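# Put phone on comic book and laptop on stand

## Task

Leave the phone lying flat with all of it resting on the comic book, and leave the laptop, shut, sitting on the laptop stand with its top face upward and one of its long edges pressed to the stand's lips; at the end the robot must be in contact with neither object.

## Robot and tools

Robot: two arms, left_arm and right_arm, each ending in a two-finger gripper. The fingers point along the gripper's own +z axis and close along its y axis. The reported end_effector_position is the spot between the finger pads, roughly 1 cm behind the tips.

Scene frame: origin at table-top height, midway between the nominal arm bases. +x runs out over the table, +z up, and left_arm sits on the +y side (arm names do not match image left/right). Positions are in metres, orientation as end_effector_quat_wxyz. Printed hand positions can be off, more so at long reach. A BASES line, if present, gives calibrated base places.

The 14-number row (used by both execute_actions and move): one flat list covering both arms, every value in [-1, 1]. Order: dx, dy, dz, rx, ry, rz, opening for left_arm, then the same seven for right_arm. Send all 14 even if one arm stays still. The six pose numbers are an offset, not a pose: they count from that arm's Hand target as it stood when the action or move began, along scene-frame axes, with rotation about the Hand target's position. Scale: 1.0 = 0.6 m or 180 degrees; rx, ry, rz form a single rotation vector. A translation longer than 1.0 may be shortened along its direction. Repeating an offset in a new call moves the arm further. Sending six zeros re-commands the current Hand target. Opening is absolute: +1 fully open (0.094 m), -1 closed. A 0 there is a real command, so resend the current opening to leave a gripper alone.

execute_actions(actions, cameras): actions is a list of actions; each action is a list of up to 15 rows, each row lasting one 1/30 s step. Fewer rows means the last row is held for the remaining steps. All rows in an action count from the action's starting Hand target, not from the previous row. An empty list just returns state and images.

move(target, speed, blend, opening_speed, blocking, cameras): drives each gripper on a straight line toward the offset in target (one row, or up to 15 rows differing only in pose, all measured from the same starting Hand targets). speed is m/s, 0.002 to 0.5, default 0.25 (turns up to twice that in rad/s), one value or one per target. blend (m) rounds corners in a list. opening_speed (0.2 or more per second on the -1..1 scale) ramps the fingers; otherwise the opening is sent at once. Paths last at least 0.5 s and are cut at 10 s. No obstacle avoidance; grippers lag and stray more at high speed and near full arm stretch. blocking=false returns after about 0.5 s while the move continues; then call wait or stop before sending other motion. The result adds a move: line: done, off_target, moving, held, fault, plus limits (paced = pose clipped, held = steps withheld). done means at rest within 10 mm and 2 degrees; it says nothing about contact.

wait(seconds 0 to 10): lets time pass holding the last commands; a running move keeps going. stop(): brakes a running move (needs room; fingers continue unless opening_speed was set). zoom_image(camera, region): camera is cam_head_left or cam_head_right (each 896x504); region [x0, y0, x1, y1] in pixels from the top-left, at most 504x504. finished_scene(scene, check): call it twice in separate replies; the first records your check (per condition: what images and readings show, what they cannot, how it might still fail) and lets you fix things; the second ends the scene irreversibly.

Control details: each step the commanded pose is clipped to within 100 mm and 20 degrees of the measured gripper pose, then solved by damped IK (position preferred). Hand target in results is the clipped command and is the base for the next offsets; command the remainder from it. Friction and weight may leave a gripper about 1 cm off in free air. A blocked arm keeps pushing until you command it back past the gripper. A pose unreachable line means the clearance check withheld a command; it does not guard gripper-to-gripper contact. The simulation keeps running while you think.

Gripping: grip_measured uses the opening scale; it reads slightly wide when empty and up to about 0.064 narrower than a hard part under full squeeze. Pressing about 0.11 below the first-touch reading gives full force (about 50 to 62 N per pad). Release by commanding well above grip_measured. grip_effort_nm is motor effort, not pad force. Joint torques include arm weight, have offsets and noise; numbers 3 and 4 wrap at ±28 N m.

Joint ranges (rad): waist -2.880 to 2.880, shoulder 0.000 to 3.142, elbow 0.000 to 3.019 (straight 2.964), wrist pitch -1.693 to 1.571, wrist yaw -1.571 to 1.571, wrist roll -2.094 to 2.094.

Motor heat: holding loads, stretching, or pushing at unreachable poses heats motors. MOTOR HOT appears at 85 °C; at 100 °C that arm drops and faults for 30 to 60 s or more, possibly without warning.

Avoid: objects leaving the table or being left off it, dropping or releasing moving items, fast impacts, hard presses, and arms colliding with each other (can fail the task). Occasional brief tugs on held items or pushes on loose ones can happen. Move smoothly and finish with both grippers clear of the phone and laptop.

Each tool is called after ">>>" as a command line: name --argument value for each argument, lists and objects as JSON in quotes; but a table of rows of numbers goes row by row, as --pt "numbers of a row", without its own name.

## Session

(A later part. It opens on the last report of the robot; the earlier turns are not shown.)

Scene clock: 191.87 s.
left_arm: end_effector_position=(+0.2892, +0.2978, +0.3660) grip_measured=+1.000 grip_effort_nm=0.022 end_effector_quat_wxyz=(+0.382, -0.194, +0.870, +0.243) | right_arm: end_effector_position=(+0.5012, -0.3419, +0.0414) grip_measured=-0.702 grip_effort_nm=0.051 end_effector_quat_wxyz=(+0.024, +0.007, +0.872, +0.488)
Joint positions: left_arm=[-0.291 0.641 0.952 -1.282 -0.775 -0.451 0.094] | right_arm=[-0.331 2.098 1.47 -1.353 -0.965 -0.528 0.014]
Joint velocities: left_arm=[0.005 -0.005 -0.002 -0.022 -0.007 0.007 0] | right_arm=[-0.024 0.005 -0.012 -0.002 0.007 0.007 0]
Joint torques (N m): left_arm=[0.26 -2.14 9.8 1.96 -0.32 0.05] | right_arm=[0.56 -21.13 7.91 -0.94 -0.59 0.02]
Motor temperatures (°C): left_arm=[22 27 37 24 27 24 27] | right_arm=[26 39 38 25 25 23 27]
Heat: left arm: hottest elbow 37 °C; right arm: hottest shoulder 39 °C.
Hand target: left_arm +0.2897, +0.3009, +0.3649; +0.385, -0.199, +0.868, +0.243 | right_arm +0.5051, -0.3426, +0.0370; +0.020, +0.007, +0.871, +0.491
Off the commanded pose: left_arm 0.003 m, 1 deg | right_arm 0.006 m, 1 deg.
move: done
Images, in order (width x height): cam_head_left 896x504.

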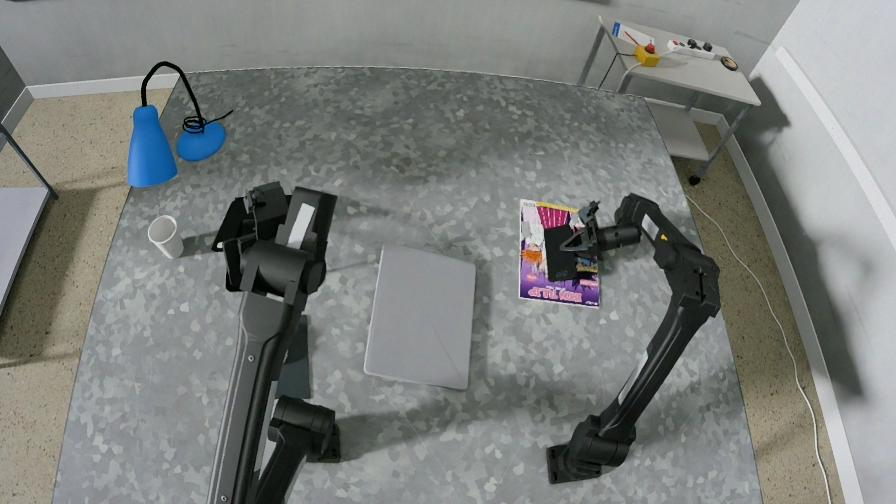

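>>> move --target '[0,0,0,0,0,0,1,0,0,0,0,0,0,-0.15]' --opening_speed 0.25 --cameras '["cam_head_left"]'

>>> zoom_image --camera "cam_head_left" --region '[540, 200, 620, 290]'

Scene clock: 196.83 s.
left_arm: end_effector_position=(+0.2892, +0.2978, +0.3660) grip_measured=+1.000 grip_effort_nm=0.022 end_effector_quat_wxyz=(+0.382, -0.194, +0.870, +0.243) | right_arm: end_effector_position=(+0.5010, -0.3418, +0.0415) grip_measured=-0.152 grip_effort_nm=0.061 end_effector_quat_wxyz=(+0.023, +0.007, +0.872, +0.488)
Joint positions: left_arm=[-0.291 0.641 0.952 -1.282 -0.775 -0.451 0.094] | right_arm=[-0.331 2.098 1.47 -1.354 -0.965 -0.528 0.04]
Joint velocities: left_arm=[-0.005 -0.015 -0.002 0.002 0.051 -0.051 0] | right_arm=[-0.015 0.015 -0.007 -0.002 -0.037 0.051 -0.001]
Joint torques (N m): left_arm=[-0.03 -1.9 9.95 1.68 -0.3 0.08] | right_arm=[0.56 -21.25 7.9 -0.9 -0.59 0.01]
Motor temperatures (°C): left_arm=[22 27 37 24 27 24 27] | right_arm=[26 40 38 25 25 23 27]
Heat: left arm: hottest elbow 37 °C; right arm: hottest shoulder 40 °C.
Hand target: left_arm +0.2897, +0.3009, +0.3649; +0.385, -0.199, +0.868, +0.243 | right_arm +0.5052, -0.3426, +0.0370; +0.020, +0.007, +0.871, +0.491
Off the commanded pose: left_arm 0.003 m, 1 deg | right_arm 0.006 m, 1 deg.
move: done
Images, in order (width x height): cam_head_left 896x504.

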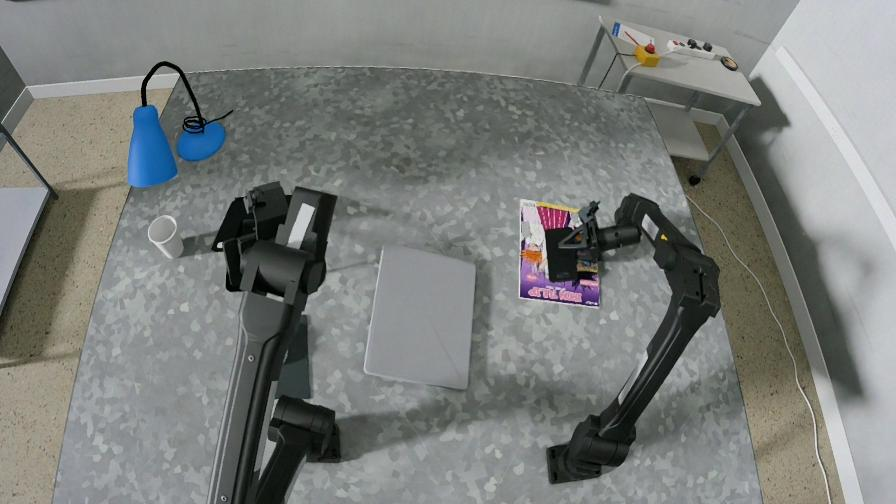

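Scaled by 5.600.

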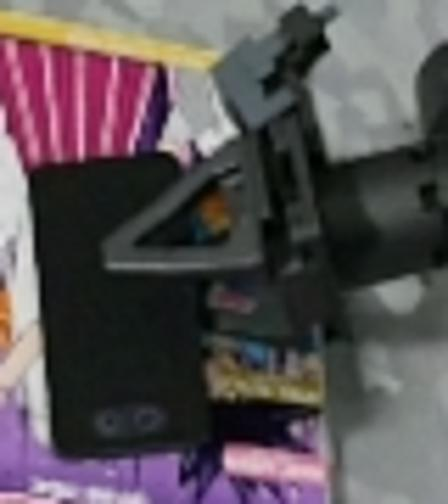

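>>> move --pt "0 0 0 0 0 0 1 0 -0.15 0.0 0 0 0 -0.15" --pt "0 0 0 0 0 0 1 -0.05 -0.2 0.25 0 0 0 -0.15" --speed 0.12

>>> zoom_image --camera "cam_head_left" --region '[500, 180, 640, 310]'

>>> zoom_image --camera "cam_head_right" --region '[500, 180, 640, 310]'

Scene clock: 202.47 s.
left_arm: end_effector_position=(+0.2892, +0.2978, +0.3660) grip_measured=+1.000 grip_effort_nm=0.022 end_effector_quat_wxyz=(+0.382, -0.194, +0.870, +0.243) | right_arm: end_effector_position=(+0.4809, -0.4563, +0.1813) grip_measured=-0.151 grip_effort_nm=0.061 end_effector_quat_wxyz=(+0.084, +0.035, +0.889, +0.448)
Joint positions: left_arm=[-0.291 0.641 0.952 -1.282 -0.775 -0.451 0.094] | right_arm=[-0.535 1.928 1.632 -1.67 -0.885 -0.641 0.04]
Joint velocities: left_arm=[-0.005 -0.005 0.012 0.017 -0.037 -0.051 0] | right_arm=[-0.005 0.005 -0.007 -0.007 -0.081 0.051 0]
Joint torques (N m): left_arm=[-0.26 -2.37 9.88 1.78 -0.32 0.04] | right_arm=[-0.21 -22.83 8.32 -0.88 -0.5 0.13]
Motor temperatures (°C): left_arm=[22 27 37 24 27 23 27] | right_arm=[26 40 39 25 25 23 27]
Heat: left arm: hottest elbow 37 °C; right arm: hottest shoulder 40 °C.
Hand target: left_arm +0.2897, +0.3009, +0.3649; +0.385, -0.199, +0.868, +0.243 | right_arm +0.4789, -0.4621, +0.1887; +0.020, +0.006, +0.872, +0.490
Off the commanded pose: left_arm 0.003 m, 1 deg | right_arm 0.010 m, 10 deg.
joint sent to its limit (right arm) — joint 4 (wrist pitch), lower limit. The joint targets are off in position and orientation.
move: off_target (right_arm)

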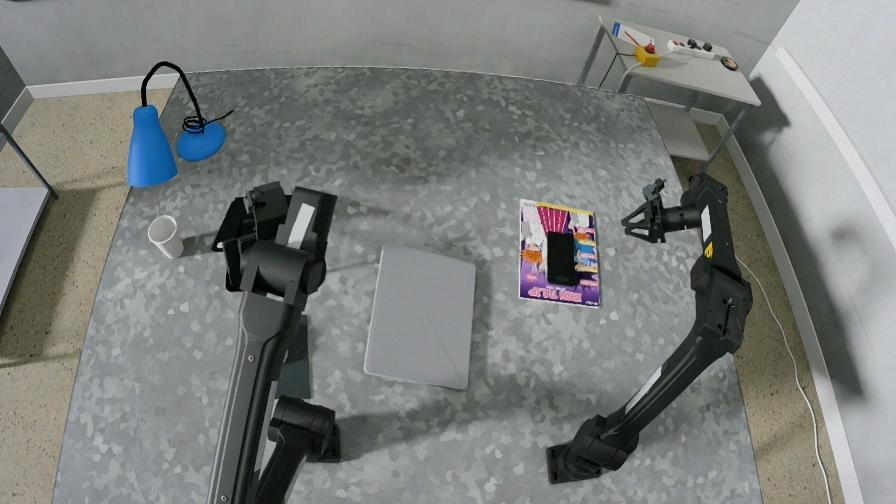

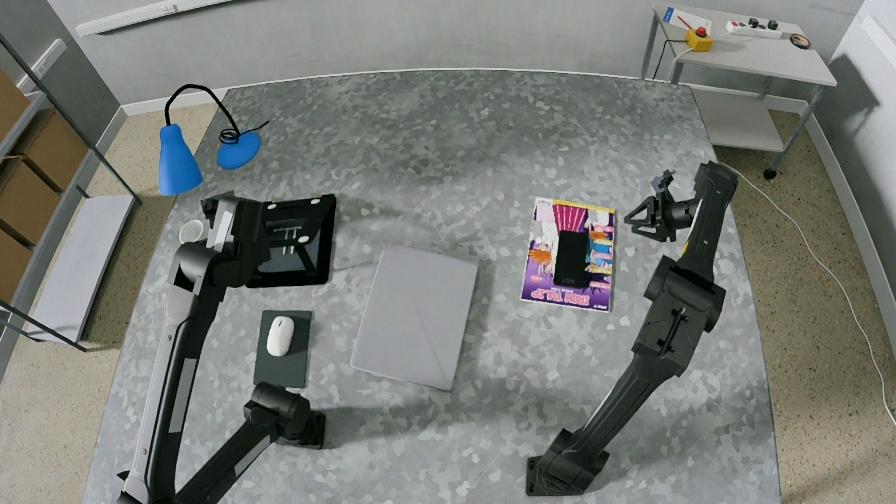

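Scaled by 3.600.

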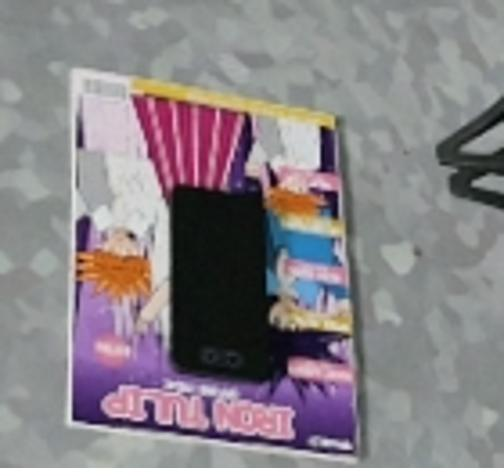

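Scaled by 3.600.

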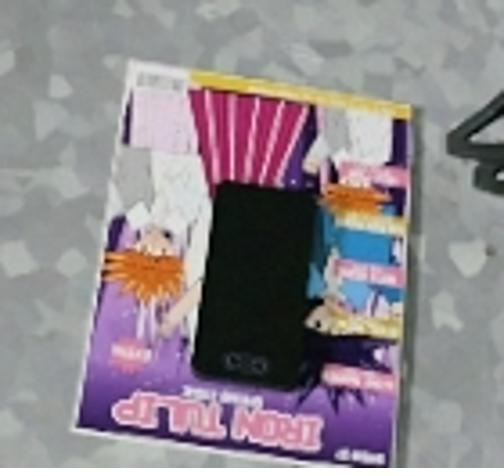

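>>> zoom_image --camera "cam_head_left" --region '[340, 230, 510, 410]'

>>> zoom_image --camera "cam_head_right" --region '[330, 230, 500, 410]'

Scaled by 2.800.

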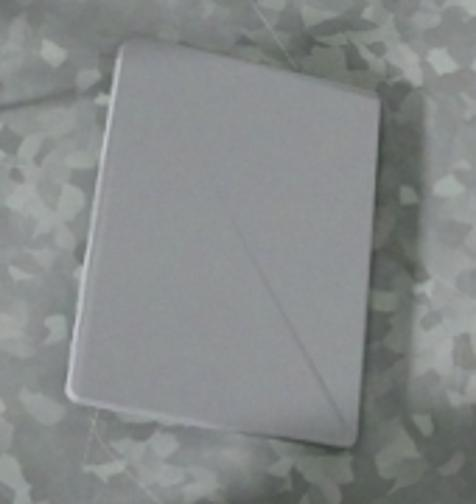

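Scaled by 2.800.

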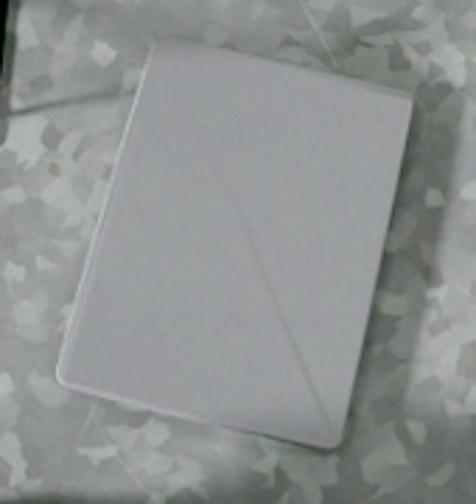

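>>> move --target '[0,0,0,0,0,0,1,-0.248,0.33,-0.03,0,0,-0.07,-0.15]' --speed 0.2

>>> zoom_image --camera "cam_head_left" --region '[440, 220, 640, 400]'

Scene clock: 225.17 s.
left_arm: end_effector_position=(+0.2892, +0.2978, +0.3660) grip_measured=+1.000 grip_effort_nm=0.022 end_effector_quat_wxyz=(+0.382, -0.194, +0.870, +0.243) | right_arm: end_effector_position=(+0.3337, -0.2677, +0.1748) grip_measured=-0.151 grip_effort_nm=0.056 end_effector_quat_wxyz=(+0.071, +0.104, +0.864, +0.487)
Joint positions: left_arm=[-0.291 0.641 0.952 -1.282 -0.775 -0.451 0.094] | right_arm=[-0.299 1.346 0.863 -1.136 -1.029 -0.082 0.04]
Joint velocities: left_arm=[-0.024 0.005 -0.007 0.007 0.081 -0.007 0] | right_arm=[0.005 0.005 -0.022 0.012 0.022 -0.022 0.001]
Joint torques (N m): left_arm=[-0.32 -1.67 9.61 1.99 -0.3 0.11] | right_arm=[1.26 -12.75 6.61 0.49 -0.44 0.14]
Motor temperatures (°C): left_arm=[22 27 37 24 27 23 27] | right_arm=[26 41 40 25 25 23 26]
Heat: left arm: hottest elbow 37 °C; right arm: hottest shoulder 41 °C.
Hand target: left_arm +0.2897, +0.3009, +0.3649; +0.385, -0.199, +0.868, +0.243 | right_arm +0.3293, -0.2631, +0.1745; +0.072, +0.100, +0.865, +0.486
Off the commanded pose: left_arm 0.003 m, 1 deg | right_arm 0.006 m, 1 deg.
move: done

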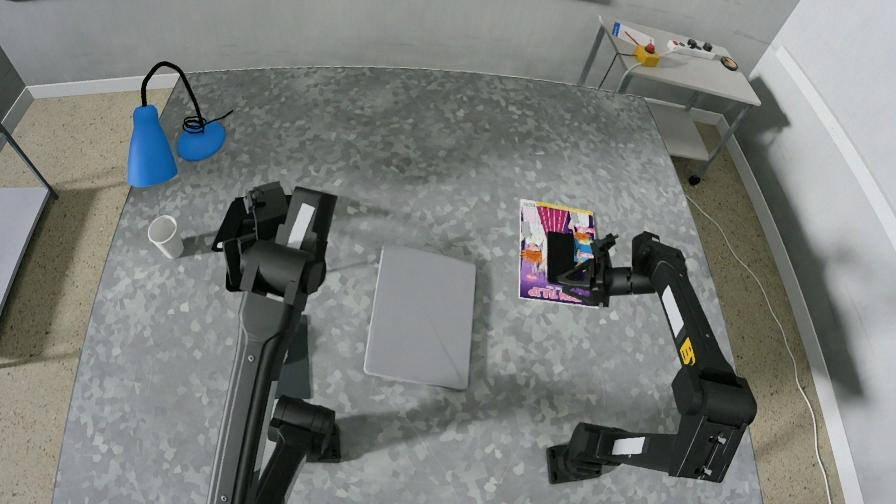

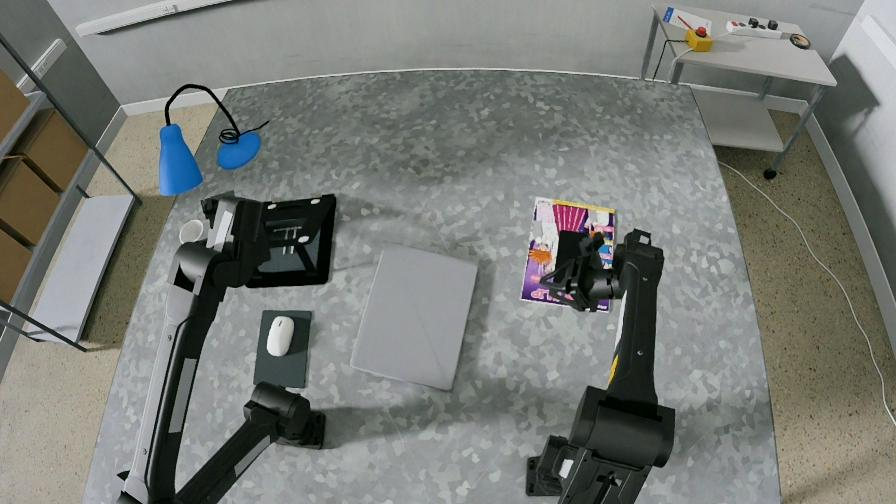

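Scaled by 2.520.

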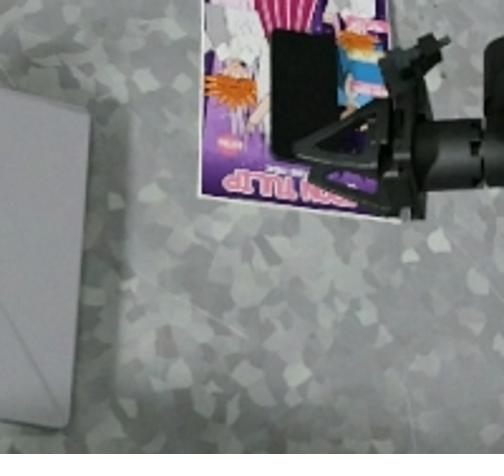

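>>> move --target '[0,0,0,0,0,0,1,-0.065,0.13,-0.18,0,0,0,-0.15]' --speed 0.15 --cameras '["cam_head_left"]'

>>> zoom_image --camera "cam_head_left" --region '[440, 240, 600, 400]'

Scene clock: 231.40 s.
left_arm: end_effector_position=(+0.2892, +0.2978, +0.3660) grip_measured=+1.000 grip_effort_nm=0.022 end_effector_quat_wxyz=(+0.382, -0.194, +0.870, +0.243) | right_arm: end_effector_position=(+0.2932, -0.1896, +0.0752) grip_measured=-0.151 grip_effort_nm=0.056 end_effector_quat_wxyz=(+0.080, +0.097, +0.865, +0.487)
Joint positions: left_arm=[-0.291 0.641 0.952 -1.282 -0.775 -0.451 0.094] | right_arm=[-0.074 1.336 0.509 -0.414 -0.997 0.334 0.04]
Joint velocities: left_arm=[-0.015 -0.005 -0.002 -0.012 -0.066 -0.051 0] | right_arm=[-0.015 0.005 0.012 0.002 -0.051 0.007 0]
Joint torques (N m): left_arm=[0.03 -2.2 9.99 1.98 -0.32 0.04] | right_arm=[1.38 -8.18 5.37 1.21 -0.38 0.11]
Motor temperatures (°C): left_arm=[22 27 37 24 27 23 27] | right_arm=[26 40 40 25 25 23 26]
Heat: left arm: hottest elbow 37 °C; right arm: hottest shoulder 40 °C.
Hand target: left_arm +0.2897, +0.3009, +0.3649; +0.385, -0.199, +0.868, +0.243 | right_arm +0.2872, -0.1852, +0.0671; +0.070, +0.099, +0.866, +0.486
Off the commanded pose: left_arm 0.003 m, 1 deg | right_arm 0.010 m, 1 deg.
move: done
Images, in order (width x height): cam_head_left 896x504.

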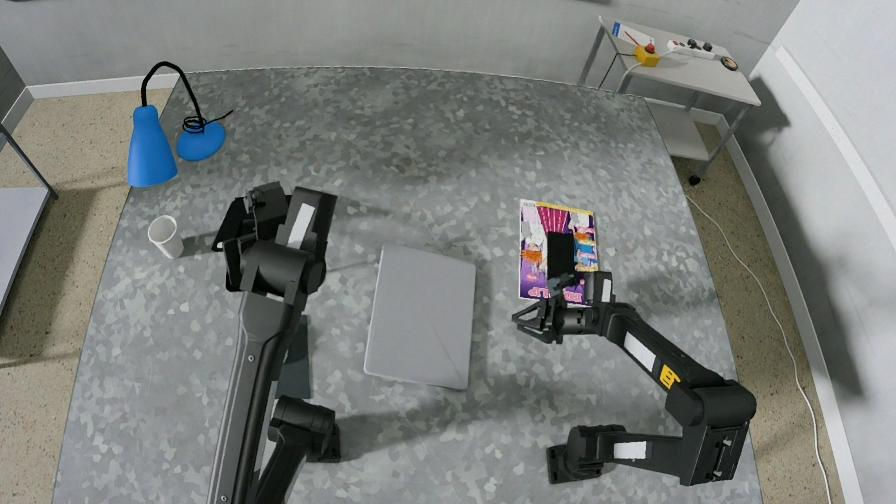

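Scaled by 3.150.

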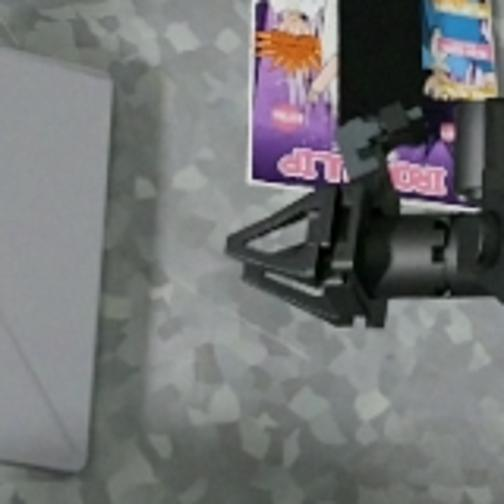

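>>> move --target '[0,0,0,0,0,0,1,0.0,0.05,-0.065,0,0,0,-0.15]' --speed 0.08 --cameras '["cam_head_left"]'

>>> zoom_image --camera "cam_head_left" --region '[460, 270, 580, 360]'

>>> zoom_image --camera "cam_head_right" --region '[440, 270, 560, 360]'

Scene clock: 238.47 s.
left_arm: end_effector_position=(+0.2892, +0.2978, +0.3660) grip_measured=+1.000 grip_effort_nm=0.022 end_effector_quat_wxyz=(+0.382, -0.194, +0.870, +0.243) | right_arm: end_effector_position=(+0.2942, -0.1594, +0.0383) grip_measured=-0.151 grip_effort_nm=0.061 end_effector_quat_wxyz=(+0.083, +0.094, +0.864, +0.487)
Joint positions: left_arm=[-0.291 0.641 0.952 -1.282 -0.775 -0.451 0.094] | right_arm=[0.032 1.451 0.445 -0.085 -0.957 0.507 0.04]
Joint velocities: left_arm=[-0.005 -0.015 0.007 0.007 0.007 -0.095 0] | right_arm=[-0.005 -0.005 -0.007 -0.012 0.022 0.051 0]
Joint torques (N m): left_arm=[0.15 -2.49 9.85 1.84 -0.32 0.07] | right_arm=[1.49 -8.06 4.36 1.36 -0.34 0.17]
Motor temperatures (°C): left_arm=[22 27 37 24 27 23 27] | right_arm=[26 39 40 25 25 23 26]
Heat: left arm: hottest elbow 37 °C; right arm: hottest elbow 40 °C.
Hand target: left_arm +0.2897, +0.3009, +0.3649; +0.385, -0.199, +0.868, +0.243 | right_arm +0.2863, -0.1555, +0.0278; +0.068, +0.098, +0.866, +0.486
Off the commanded pose: left_arm 0.003 m, 1 deg | right_arm 0.013 m, 2 deg.
move: off_target (right_arm)
Images, in order (width x height): cam_head_left 896x504.

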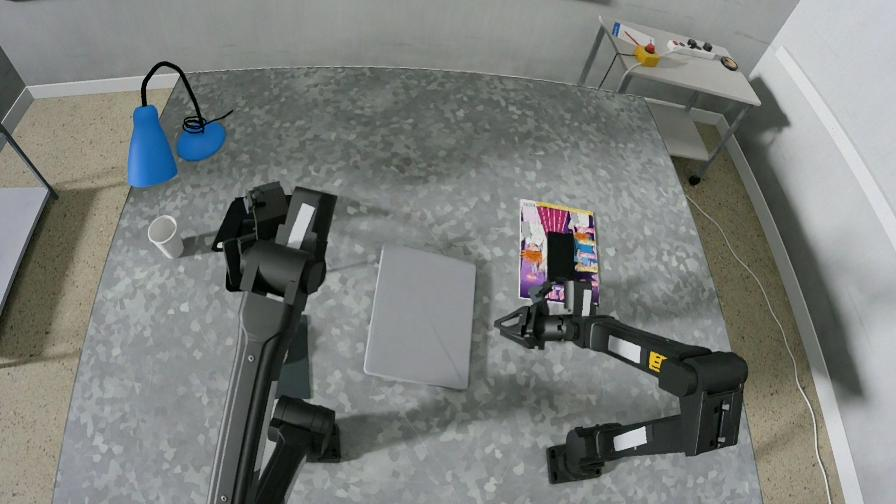

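Scaled by 4.200.

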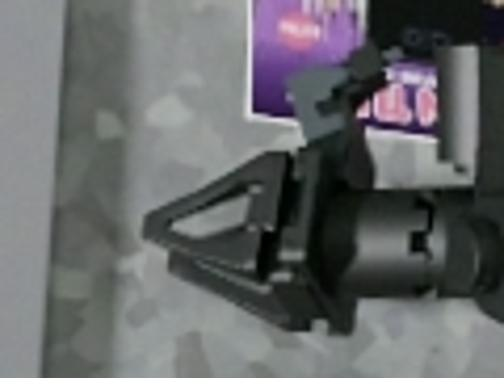

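This scene's latest camera images include none from cam_head_right. They are from: cam_head_left. cam_head_right's image comes with the result of a call that names it in "cameras".

>>> move --target '[0,0,0,0,0,0,1,0.01,0.09,-0.02,0,0,0,-0.15]' --speed 0.06

>>> zoom_image --camera "cam_head_left" --region '[430, 270, 550, 360]'

>>> zoom_image --camera "cam_head_right" --region '[430, 270, 550, 360]'

Scene clock: 249.17 s.
left_arm: end_effector_position=(+0.2892, +0.2978, +0.3660) grip_measured=+1.000 grip_effort_nm=0.022 end_effector_quat_wxyz=(+0.382, -0.194, +0.870, +0.243) | right_arm: end_effector_position=(+0.3006, -0.1043, +0.0284) grip_measured=-0.151 grip_effort_nm=0.056 end_effector_quat_wxyz=(+0.083, +0.092, +0.863, +0.490)
Joint positions: left_arm=[-0.291 0.641 0.952 -1.282 -0.775 -0.451 0.094] | right_arm=[0.216 1.528 0.436 0.201 -0.863 0.757 0.04]
Joint velocities: left_arm=[0.005 -0.005 -0.007 0.017 0.007 -0.022 0] | right_arm=[-0.005 -0.005 -0.002 -0.012 0.007 -0.022 0.001]
Joint torques (N m): left_arm=[-0.03 -2.02 9.94 1.68 -0.31 0.12] | right_arm=[1.44 -8.35 4.11 1.54 -0.12 0.12]
Motor temperatures (°C): left_arm=[22 27 37 24 27 23 27] | right_arm=[26 38 39 25 25 23 26]
Heat: left arm: hottest elbow 37 °C; right arm: hottest elbow 39 °C.
Hand target: left_arm +0.2897, +0.3009, +0.3649; +0.385, -0.199, +0.868, +0.243 | right_arm +0.2920, -0.1016, +0.0149; +0.067, +0.098, +0.866, +0.485
Off the commanded pose: left_arm 0.003 m, 1 deg | right_arm 0.015 m, 2 deg.
move: off_target (right_arm)

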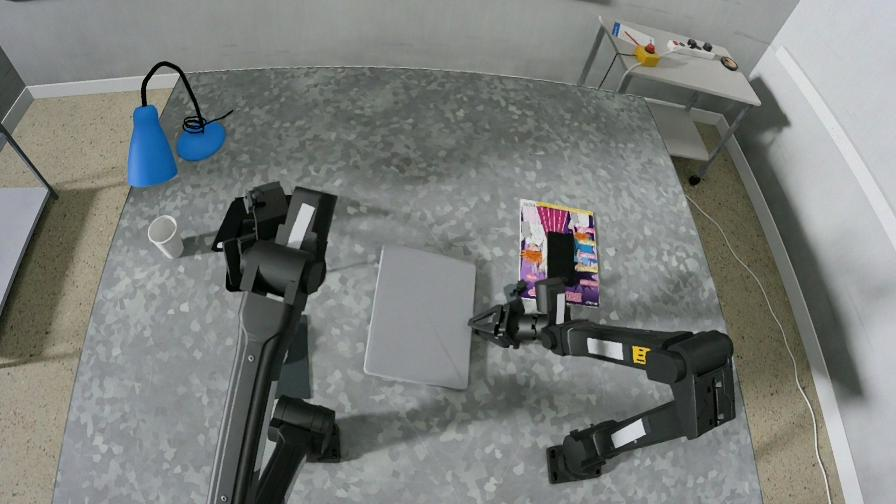

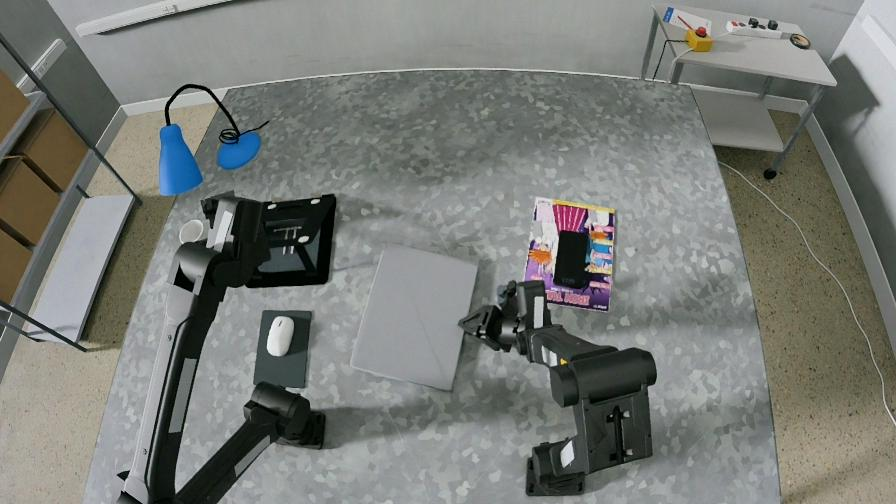

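Scaled by 4.200.

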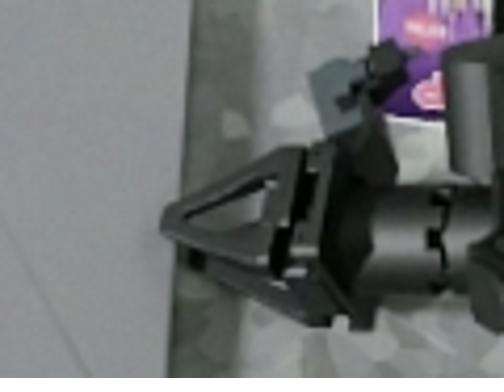

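Scaled by 4.200.

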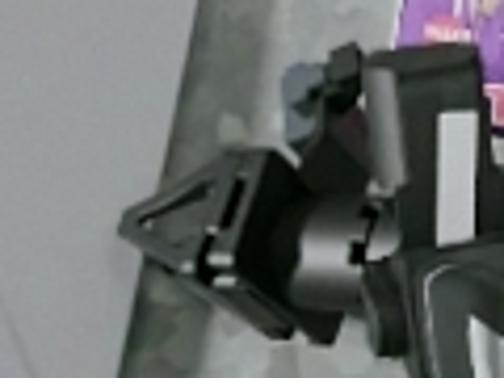

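>>> move --target '[0,0,0,0,0,0,1,0.01,0.045,-0.01,0,0,0,-0.15]' --speed 0.06

>>> zoom_image --camera "cam_head_left" --region '[430, 270, 550, 360]'

>>> zoom_image --camera "cam_head_right" --region '[430, 270, 550, 360]'

Scene clock: 253.17 s.
left_arm: end_effector_position=(+0.2892, +0.2978, +0.3660) grip_measured=+1.000 grip_effort_nm=0.022 end_effector_quat_wxyz=(+0.382, -0.194, +0.870, +0.243) | right_arm: end_effector_position=(+0.3045, -0.0858, +0.0276) grip_measured=-0.151 grip_effort_nm=0.061 end_effector_quat_wxyz=(+0.090, +0.098, +0.860, +0.493)
Joint positions: left_arm=[-0.291 0.641 0.952 -1.282 -0.775 -0.451 0.094] | right_arm=[0.275 1.554 0.436 0.305 -0.817 0.849 0.04]
Joint velocities: left_arm=[0.005 -0.005 -0.002 -0.002 -0.007 0.037 0] | right_arm=[0.005 -0.015 0.012 0.012 0.022 0.037 -0.001]
Joint torques (N m): left_arm=[-0.26 -2.26 9.87 1.81 -0.32 0.1] | right_arm=[2.96 -6.53 5.42 1.46 0.06 0.17]
Motor temperatures (°C): left_arm=[22 27 37 24 27 23 27] | right_arm=[26 38 38 25 25 23 26]
Heat: left arm: hottest elbow 37 °C; right arm: hottest shoulder 38 °C.
Hand target: left_arm +0.2897, +0.3009, +0.3649; +0.385, -0.199, +0.868, +0.243 | right_arm +0.2980, -0.0748, +0.0084; +0.067, +0.098, +0.867, +0.485
Off the commanded pose: left_arm 0.003 m, 1 deg | right_arm 0.023 m, 3 deg.
move: off_target (right_arm)

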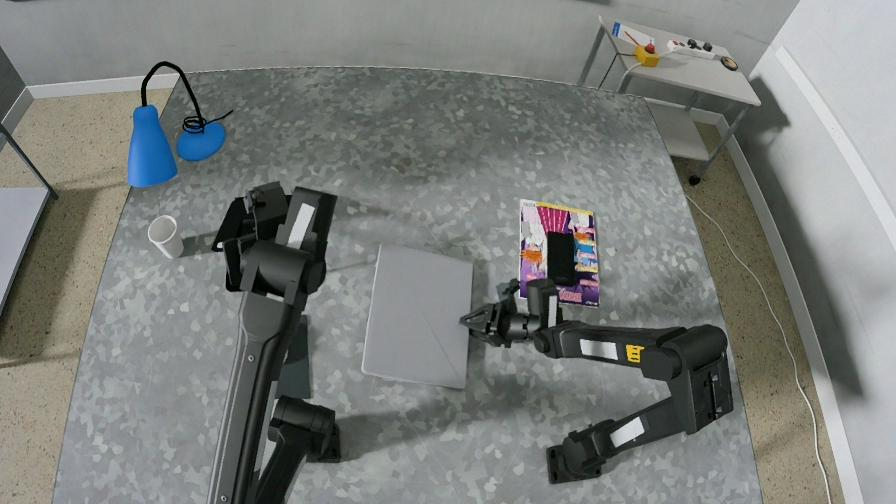

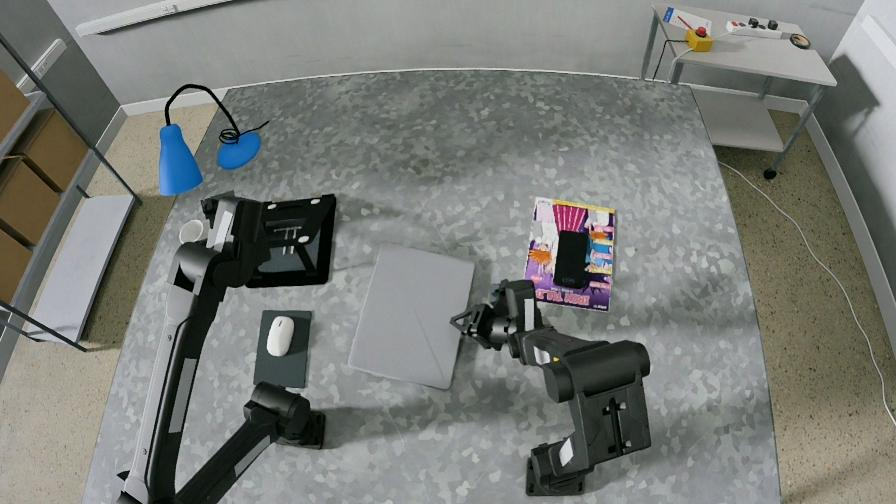

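Scaled by 4.200.

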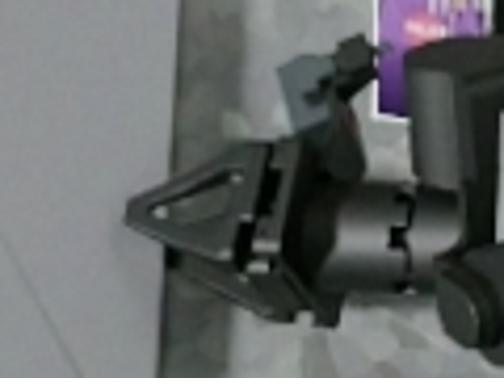

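Scaled by 4.200.

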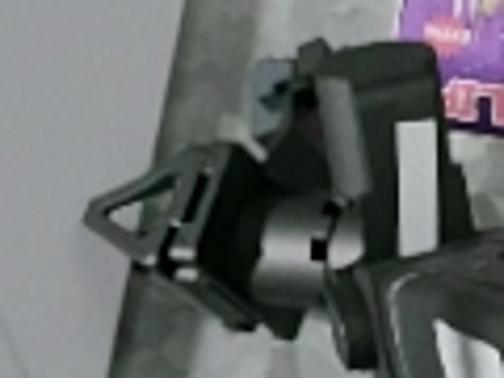

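>>> move --target '[0,0,0,0,0,0,1,0.0,0.0,0.02,0,0,0,-0.95]' --speed 0.06 --opening_speed 0.5

>>> zoom_image --camera "cam_head_left" --region '[430, 270, 550, 360]'

Scene clock: 257.50 s.
left_arm: end_effector_position=(+0.2892, +0.2978, +0.3660) grip_measured=+1.000 grip_effort_nm=0.022 end_effector_quat_wxyz=(+0.382, -0.194, +0.870, +0.243) | right_arm: end_effector_position=(+0.2986, -0.0851, +0.0212) grip_measured=-0.896 grip_effort_nm=-0.974 end_effector_quat_wxyz=(+0.076, +0.105, +0.866, +0.483)
Joint positions: left_arm=[-0.291 0.641 0.952 -1.282 -0.775 -0.451 0.094] | right_arm=[0.286 1.554 0.436 0.267 -0.802 0.849 0.005]
Joint velocities: left_arm=[0.005 0.015 -0.002 -0.007 -0.007 -0.051 0] | right_arm=[-0.005 -0.005 -0.007 -0.027 0.022 0.007 -0.002]
Joint torques (N m): left_arm=[-0.32 -2.55 9.62 1.66 -0.34 0.05] | right_arm=[2.32 -9.93 5.94 1.11 -0.42 0.16]
Motor temperatures (°C): left_arm=[22 26 37 24 27 23 27] | right_arm=[26 38 38 25 25 23 26]
Heat: left arm: hottest elbow 37 °C; right arm: hottest shoulder 38 °C.
Hand target: left_arm +0.2897, +0.3009, +0.3649; +0.385, -0.199, +0.868, +0.243 | right_arm +0.2983, -0.0747, +0.0204; +0.067, +0.098, +0.867, +0.485
Off the commanded pose: left_arm 0.003 m, 1 deg | right_arm 0.010 m, 1 deg.
move: done

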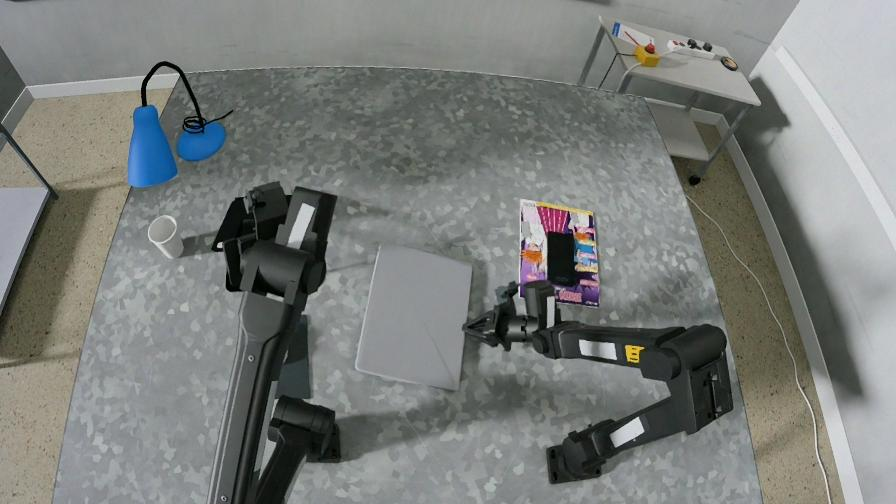

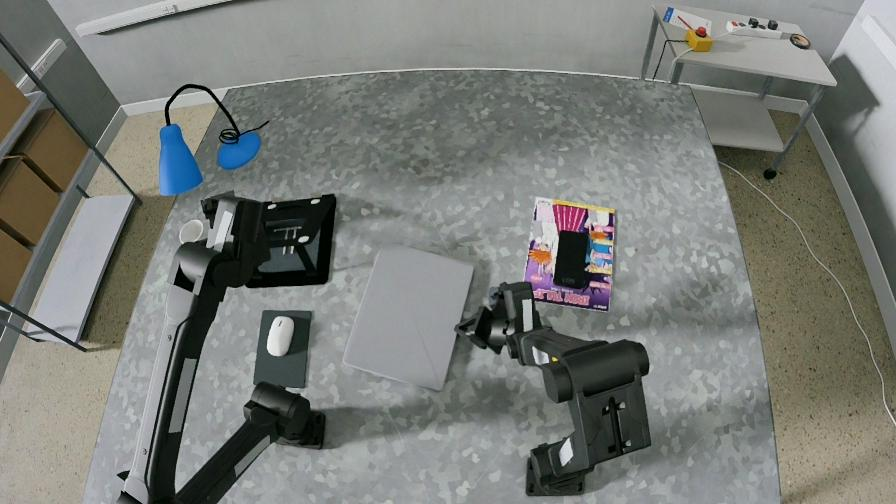

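Scaled by 4.200.

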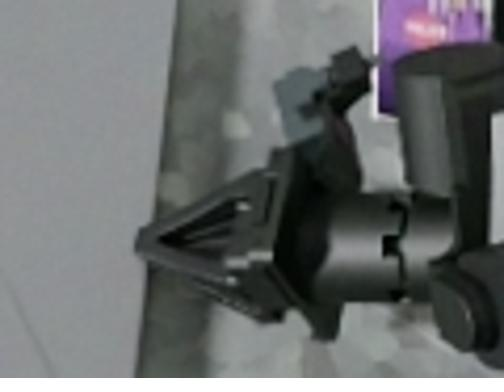

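>>> move --target '[0,0,0,0,0,0,1,0.0,0.0,0.02,0,0,0,0.0]' --speed 0.06 --opening_speed 0.6 --cameras '[]'

>>> move --target '[0,0,0,0,0,0,1,-0.03,-0.12,0.1,0,0,0,0.0]' --speed 0.12

>>> zoom_image --camera "cam_head_left" --region '[430, 240, 510, 330]'

>>> zoom_image --camera "cam_head_left" --region '[430, 310, 510, 400]'

>>> zoom_image --camera "cam_head_right" --region '[420, 310, 500, 400]'

Scene clock: 264.87 s.
left_arm: end_effector_position=(+0.2892, +0.2978, +0.3660) grip_measured=+1.000 grip_effort_nm=0.022 end_effector_quat_wxyz=(+0.382, -0.194, +0.870, +0.243) | right_arm: end_effector_position=(+0.2922, -0.0794, +0.0302) grip_measured=-0.003 grip_effort_nm=0.095 end_effector_quat_wxyz=(+0.066, +0.098, +0.866, +0.487)
Joint positions: left_arm=[-0.291 0.641 0.952 -1.282 -0.775 -0.451 0.094] | right_arm=[0.301 1.519 0.438 0.227 -0.814 0.852 0.047]
Joint velocities: left_arm=[-0.005 -0.005 -0.012 0.012 -0.022 0.022 0] | right_arm=[-0.015 -0.015 -0.007 0.007 0.007 -0.007 0.002]
Joint torques (N m): left_arm=[-0.44 -2.9 10.03 1.76 -0.32 0.06] | right_arm=[1.26 -10.64 6.56 0.75 0.01 0.17]
Motor temperatures (°C): left_arm=[22 26 37 24 27 23 27] | right_arm=[26 37 38 25 25 23 26]
Heat: left arm: hottest elbow 37 °C; right arm: hottest elbow 38 °C.
Hand target: left_arm +0.2897, +0.3009, +0.3649; +0.385, -0.199, +0.868, +0.243 | right_arm +0.2983, -0.0746, +0.0323; +0.066, +0.098, +0.867, +0.485
Off the commanded pose: left_arm 0.003 m, 1 deg | right_arm 0.008 m, 0 deg.
move: done
No camera images: "cameras" was empty.

Scene clock: 266.70 s.
left_arm: end_effector_position=(+0.2892, +0.2978, +0.3660) grip_measured=+1.000 grip_effort_nm=0.022 end_effector_quat_wxyz=(+0.382, -0.194, +0.870, +0.243) | right_arm: end_effector_position=(+0.2641, -0.1435, +0.0780) grip_measured=-0.001 grip_effort_nm=0.071 end_effector_quat_wxyz=(+0.048, +0.105, +0.869, +0.482)
Joint positions: left_arm=[-0.291 0.641 0.952 -1.282 -0.775 -0.451 0.094] | right_arm=[0.095 1.243 0.438 -0.3 -0.934 0.58 0.047]
Joint velocities: left_arm=[-0.015 -0.005 -0.007 0.002 0.007 0.007 0] | right_arm=[0.015 0.005 0.002 -0.002 -0.007 -0.007 0]
Joint torques (N m): left_arm=[0.26 -2.37 9.74 1.66 -0.33 0.1] | right_arm=[-0.38 -9 9.37 0.42 -0.5 0.02]
Motor temperatures (°C): left_arm=[22 26 37 24 27 23 27] | right_arm=[26 37 38 25 25 23 26]
Heat: left arm: hottest elbow 37 °C; right arm: hottest elbow 38 °C.
Hand target: left_arm +0.2897, +0.3009, +0.3649; +0.385, -0.199, +0.868, +0.243 | right_arm +0.2810, -0.1458, +0.0935; +0.068, +0.098, +0.866, +0.486
Off the commanded pose: left_arm 0.003 m, 1 deg | right_arm 0.022 m, 2 deg.
move: off_target (right_arm)

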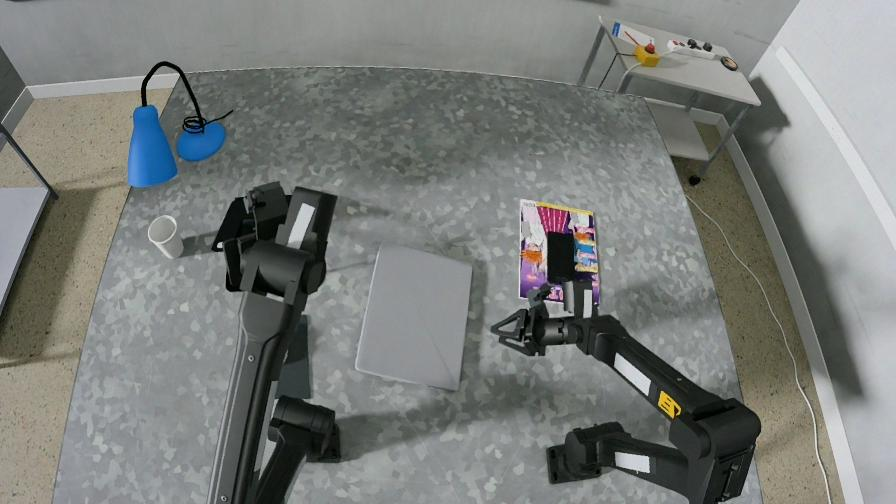

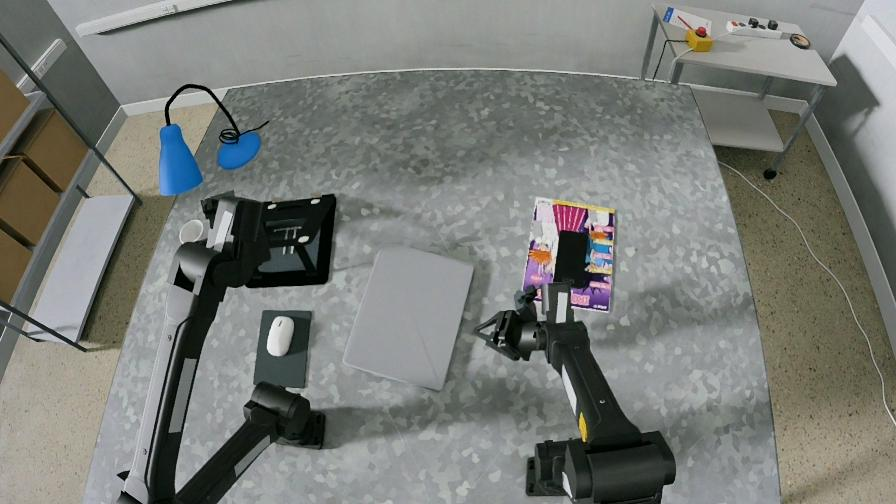

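Scaled by 5.600.

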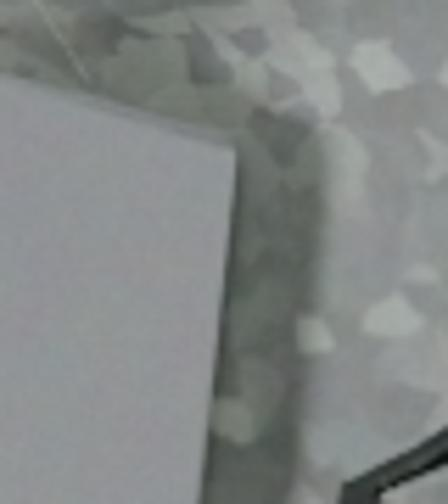

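Scaled by 5.600.

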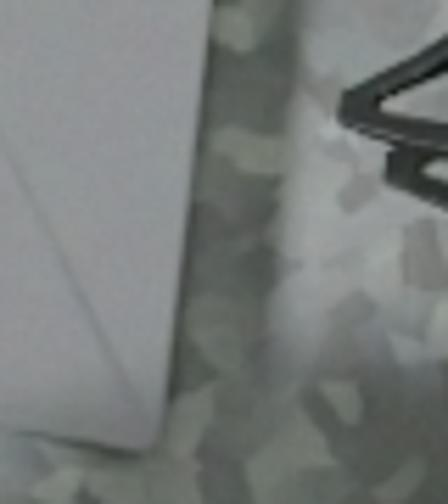

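Scaled by 5.600.

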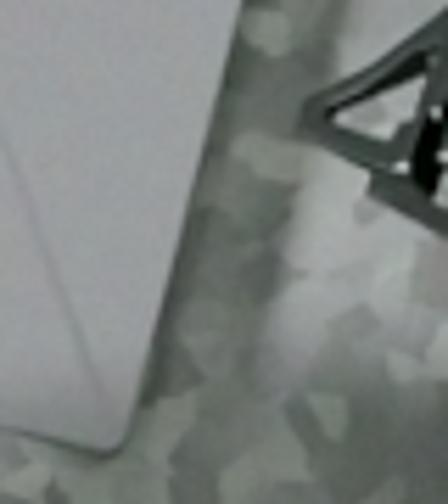

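>>> move --target '[0,0,0,0,0,0,1,0.02,-0.04,-0.04,0.1,0,0,-0.15]' --speed 0.15 --cameras '[]'

>>> move --target '[0,0,0,0,0,0,1,0.0,0.0,-0.05,0,0,0,-0.15]' --speed 0.06

>>> zoom_image --camera "cam_head_left" --region '[430, 270, 550, 360]'

Scene clock: 278.67 s.
left_arm: end_effector_position=(+0.2892, +0.2978, +0.3660) grip_measured=+1.000 grip_effort_nm=0.022 end_effector_quat_wxyz=(+0.382, -0.194, +0.870, +0.243) | right_arm: end_effector_position=(+0.2948, -0.1674, +0.0783) grip_measured=-0.149 grip_effort_nm=-0.081 end_effector_quat_wxyz=(+0.061, +0.094, +0.781, +0.615)
Joint positions: left_arm=[-0.291 0.641 0.952 -1.282 -0.775 -0.451 0.094] | right_arm=[-0.069 1.49 0.438 0.043 -1.287 0.601 0.04]
Joint velocities: left_arm=[-0.015 -0.005 0.002 0.002 -0.037 -0.11 0] | right_arm=[0.005 -0.005 -0.012 0.002 -0.037 0.022 -0.001]
Joint torques (N m): left_arm=[-0.32 -1.9 9.89 1.94 -0.32 0.08] | right_arm=[-0.32 -8.59 4.12 1.39 -0.57 0.19]
Motor temperatures (°C): left_arm=[22 26 37 24 27 23 27] | right_arm=[26 36 38 25 25 23 26]
Heat: left arm: hottest elbow 37 °C; right arm: hottest elbow 38 °C.
Hand target: left_arm +0.2897, +0.3009, +0.3649; +0.385, -0.199, +0.868, +0.243 | right_arm +0.2916, -0.1709, +0.0698; +0.054, +0.108, +0.779, +0.615
Off the commanded pose: left_arm 0.003 m, 1 deg | right_arm 0.009 m, 2 deg.
move: done
No camera images: "cameras" was empty.

Scene clock: 279.97 s.
left_arm: end_effector_position=(+0.2892, +0.2978, +0.3660) grip_measured=+1.000 grip_effort_nm=0.022 end_effector_quat_wxyz=(+0.382, -0.194, +0.870, +0.243) | right_arm: end_effector_position=(+0.2954, -0.1674, +0.0487) grip_measured=-0.149 grip_effort_nm=-0.076 end_effector_quat_wxyz=(+0.061, +0.093, +0.781, +0.615)
Joint positions: left_arm=[-0.291 0.641 0.952 -1.282 -0.775 -0.451 0.094] | right_arm=[-0.069 1.613 0.427 0.178 -1.288 0.601 0.04]
Joint velocities: left_arm=[-0.015 -0.005 0.002 0.012 -0.066 0.051 0] | right_arm=[-0.005 -0.005 -0.002 -0.007 -0.007 0.051 0]
Joint torques (N m): left_arm=[0.03 -2.84 9.66 1.87 -0.35 0.06] | right_arm=[-0.32 -9 3.04 1.22 -0.57 0.14]
Motor temperatures (°C): left_arm=[22 26 37 24 27 23 27] | right_arm=[26 36 38 25 25 23 26]
Heat: left arm: hottest elbow 37 °C; right arm: hottest elbow 38 °C.
Hand target: left_arm +0.2897, +0.3009, +0.3649; +0.385, -0.199, +0.868, +0.243 | right_arm +0.2909, -0.1711, +0.0398; +0.054, +0.108, +0.779, +0.615
Off the commanded pose: left_arm 0.003 m, 1 deg | right_arm 0.010 m, 2 deg.
move: done

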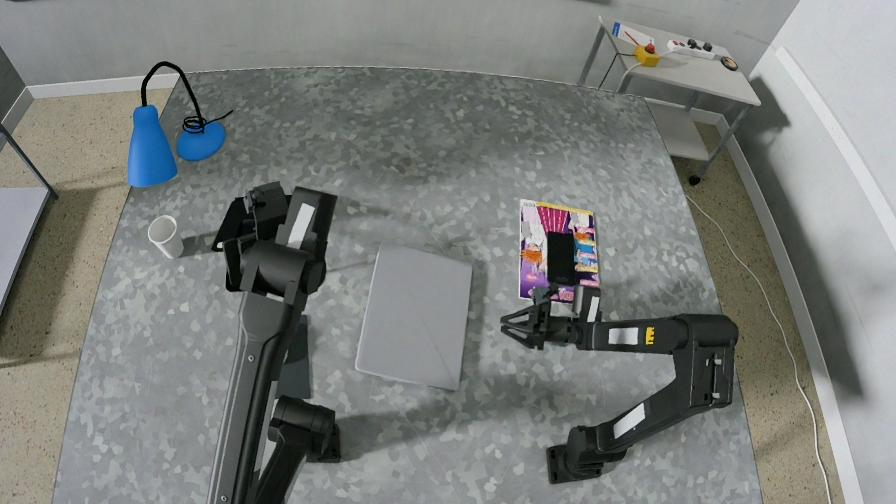

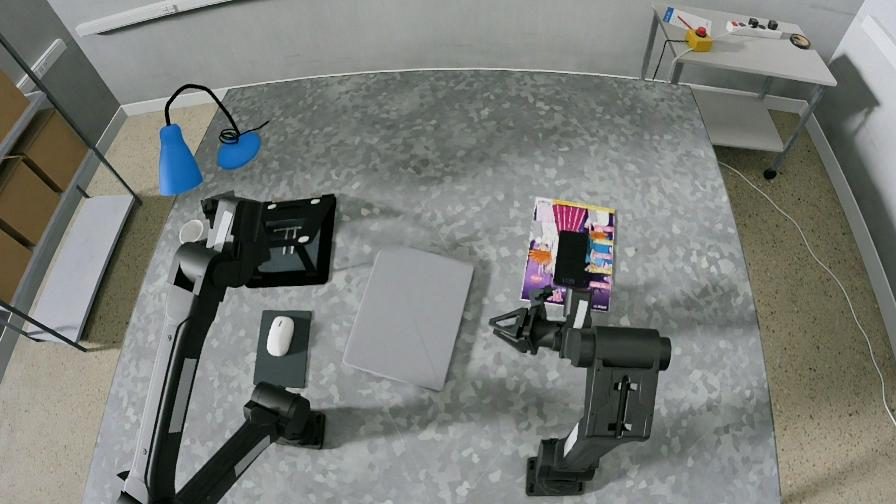

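Scaled by 4.200.

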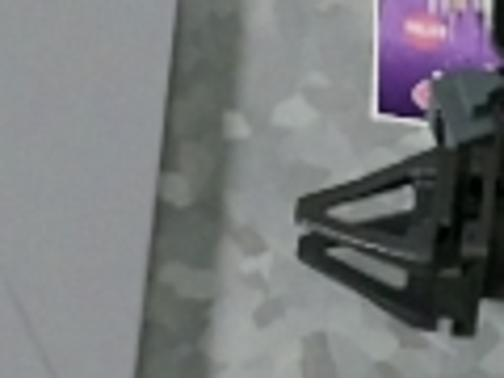

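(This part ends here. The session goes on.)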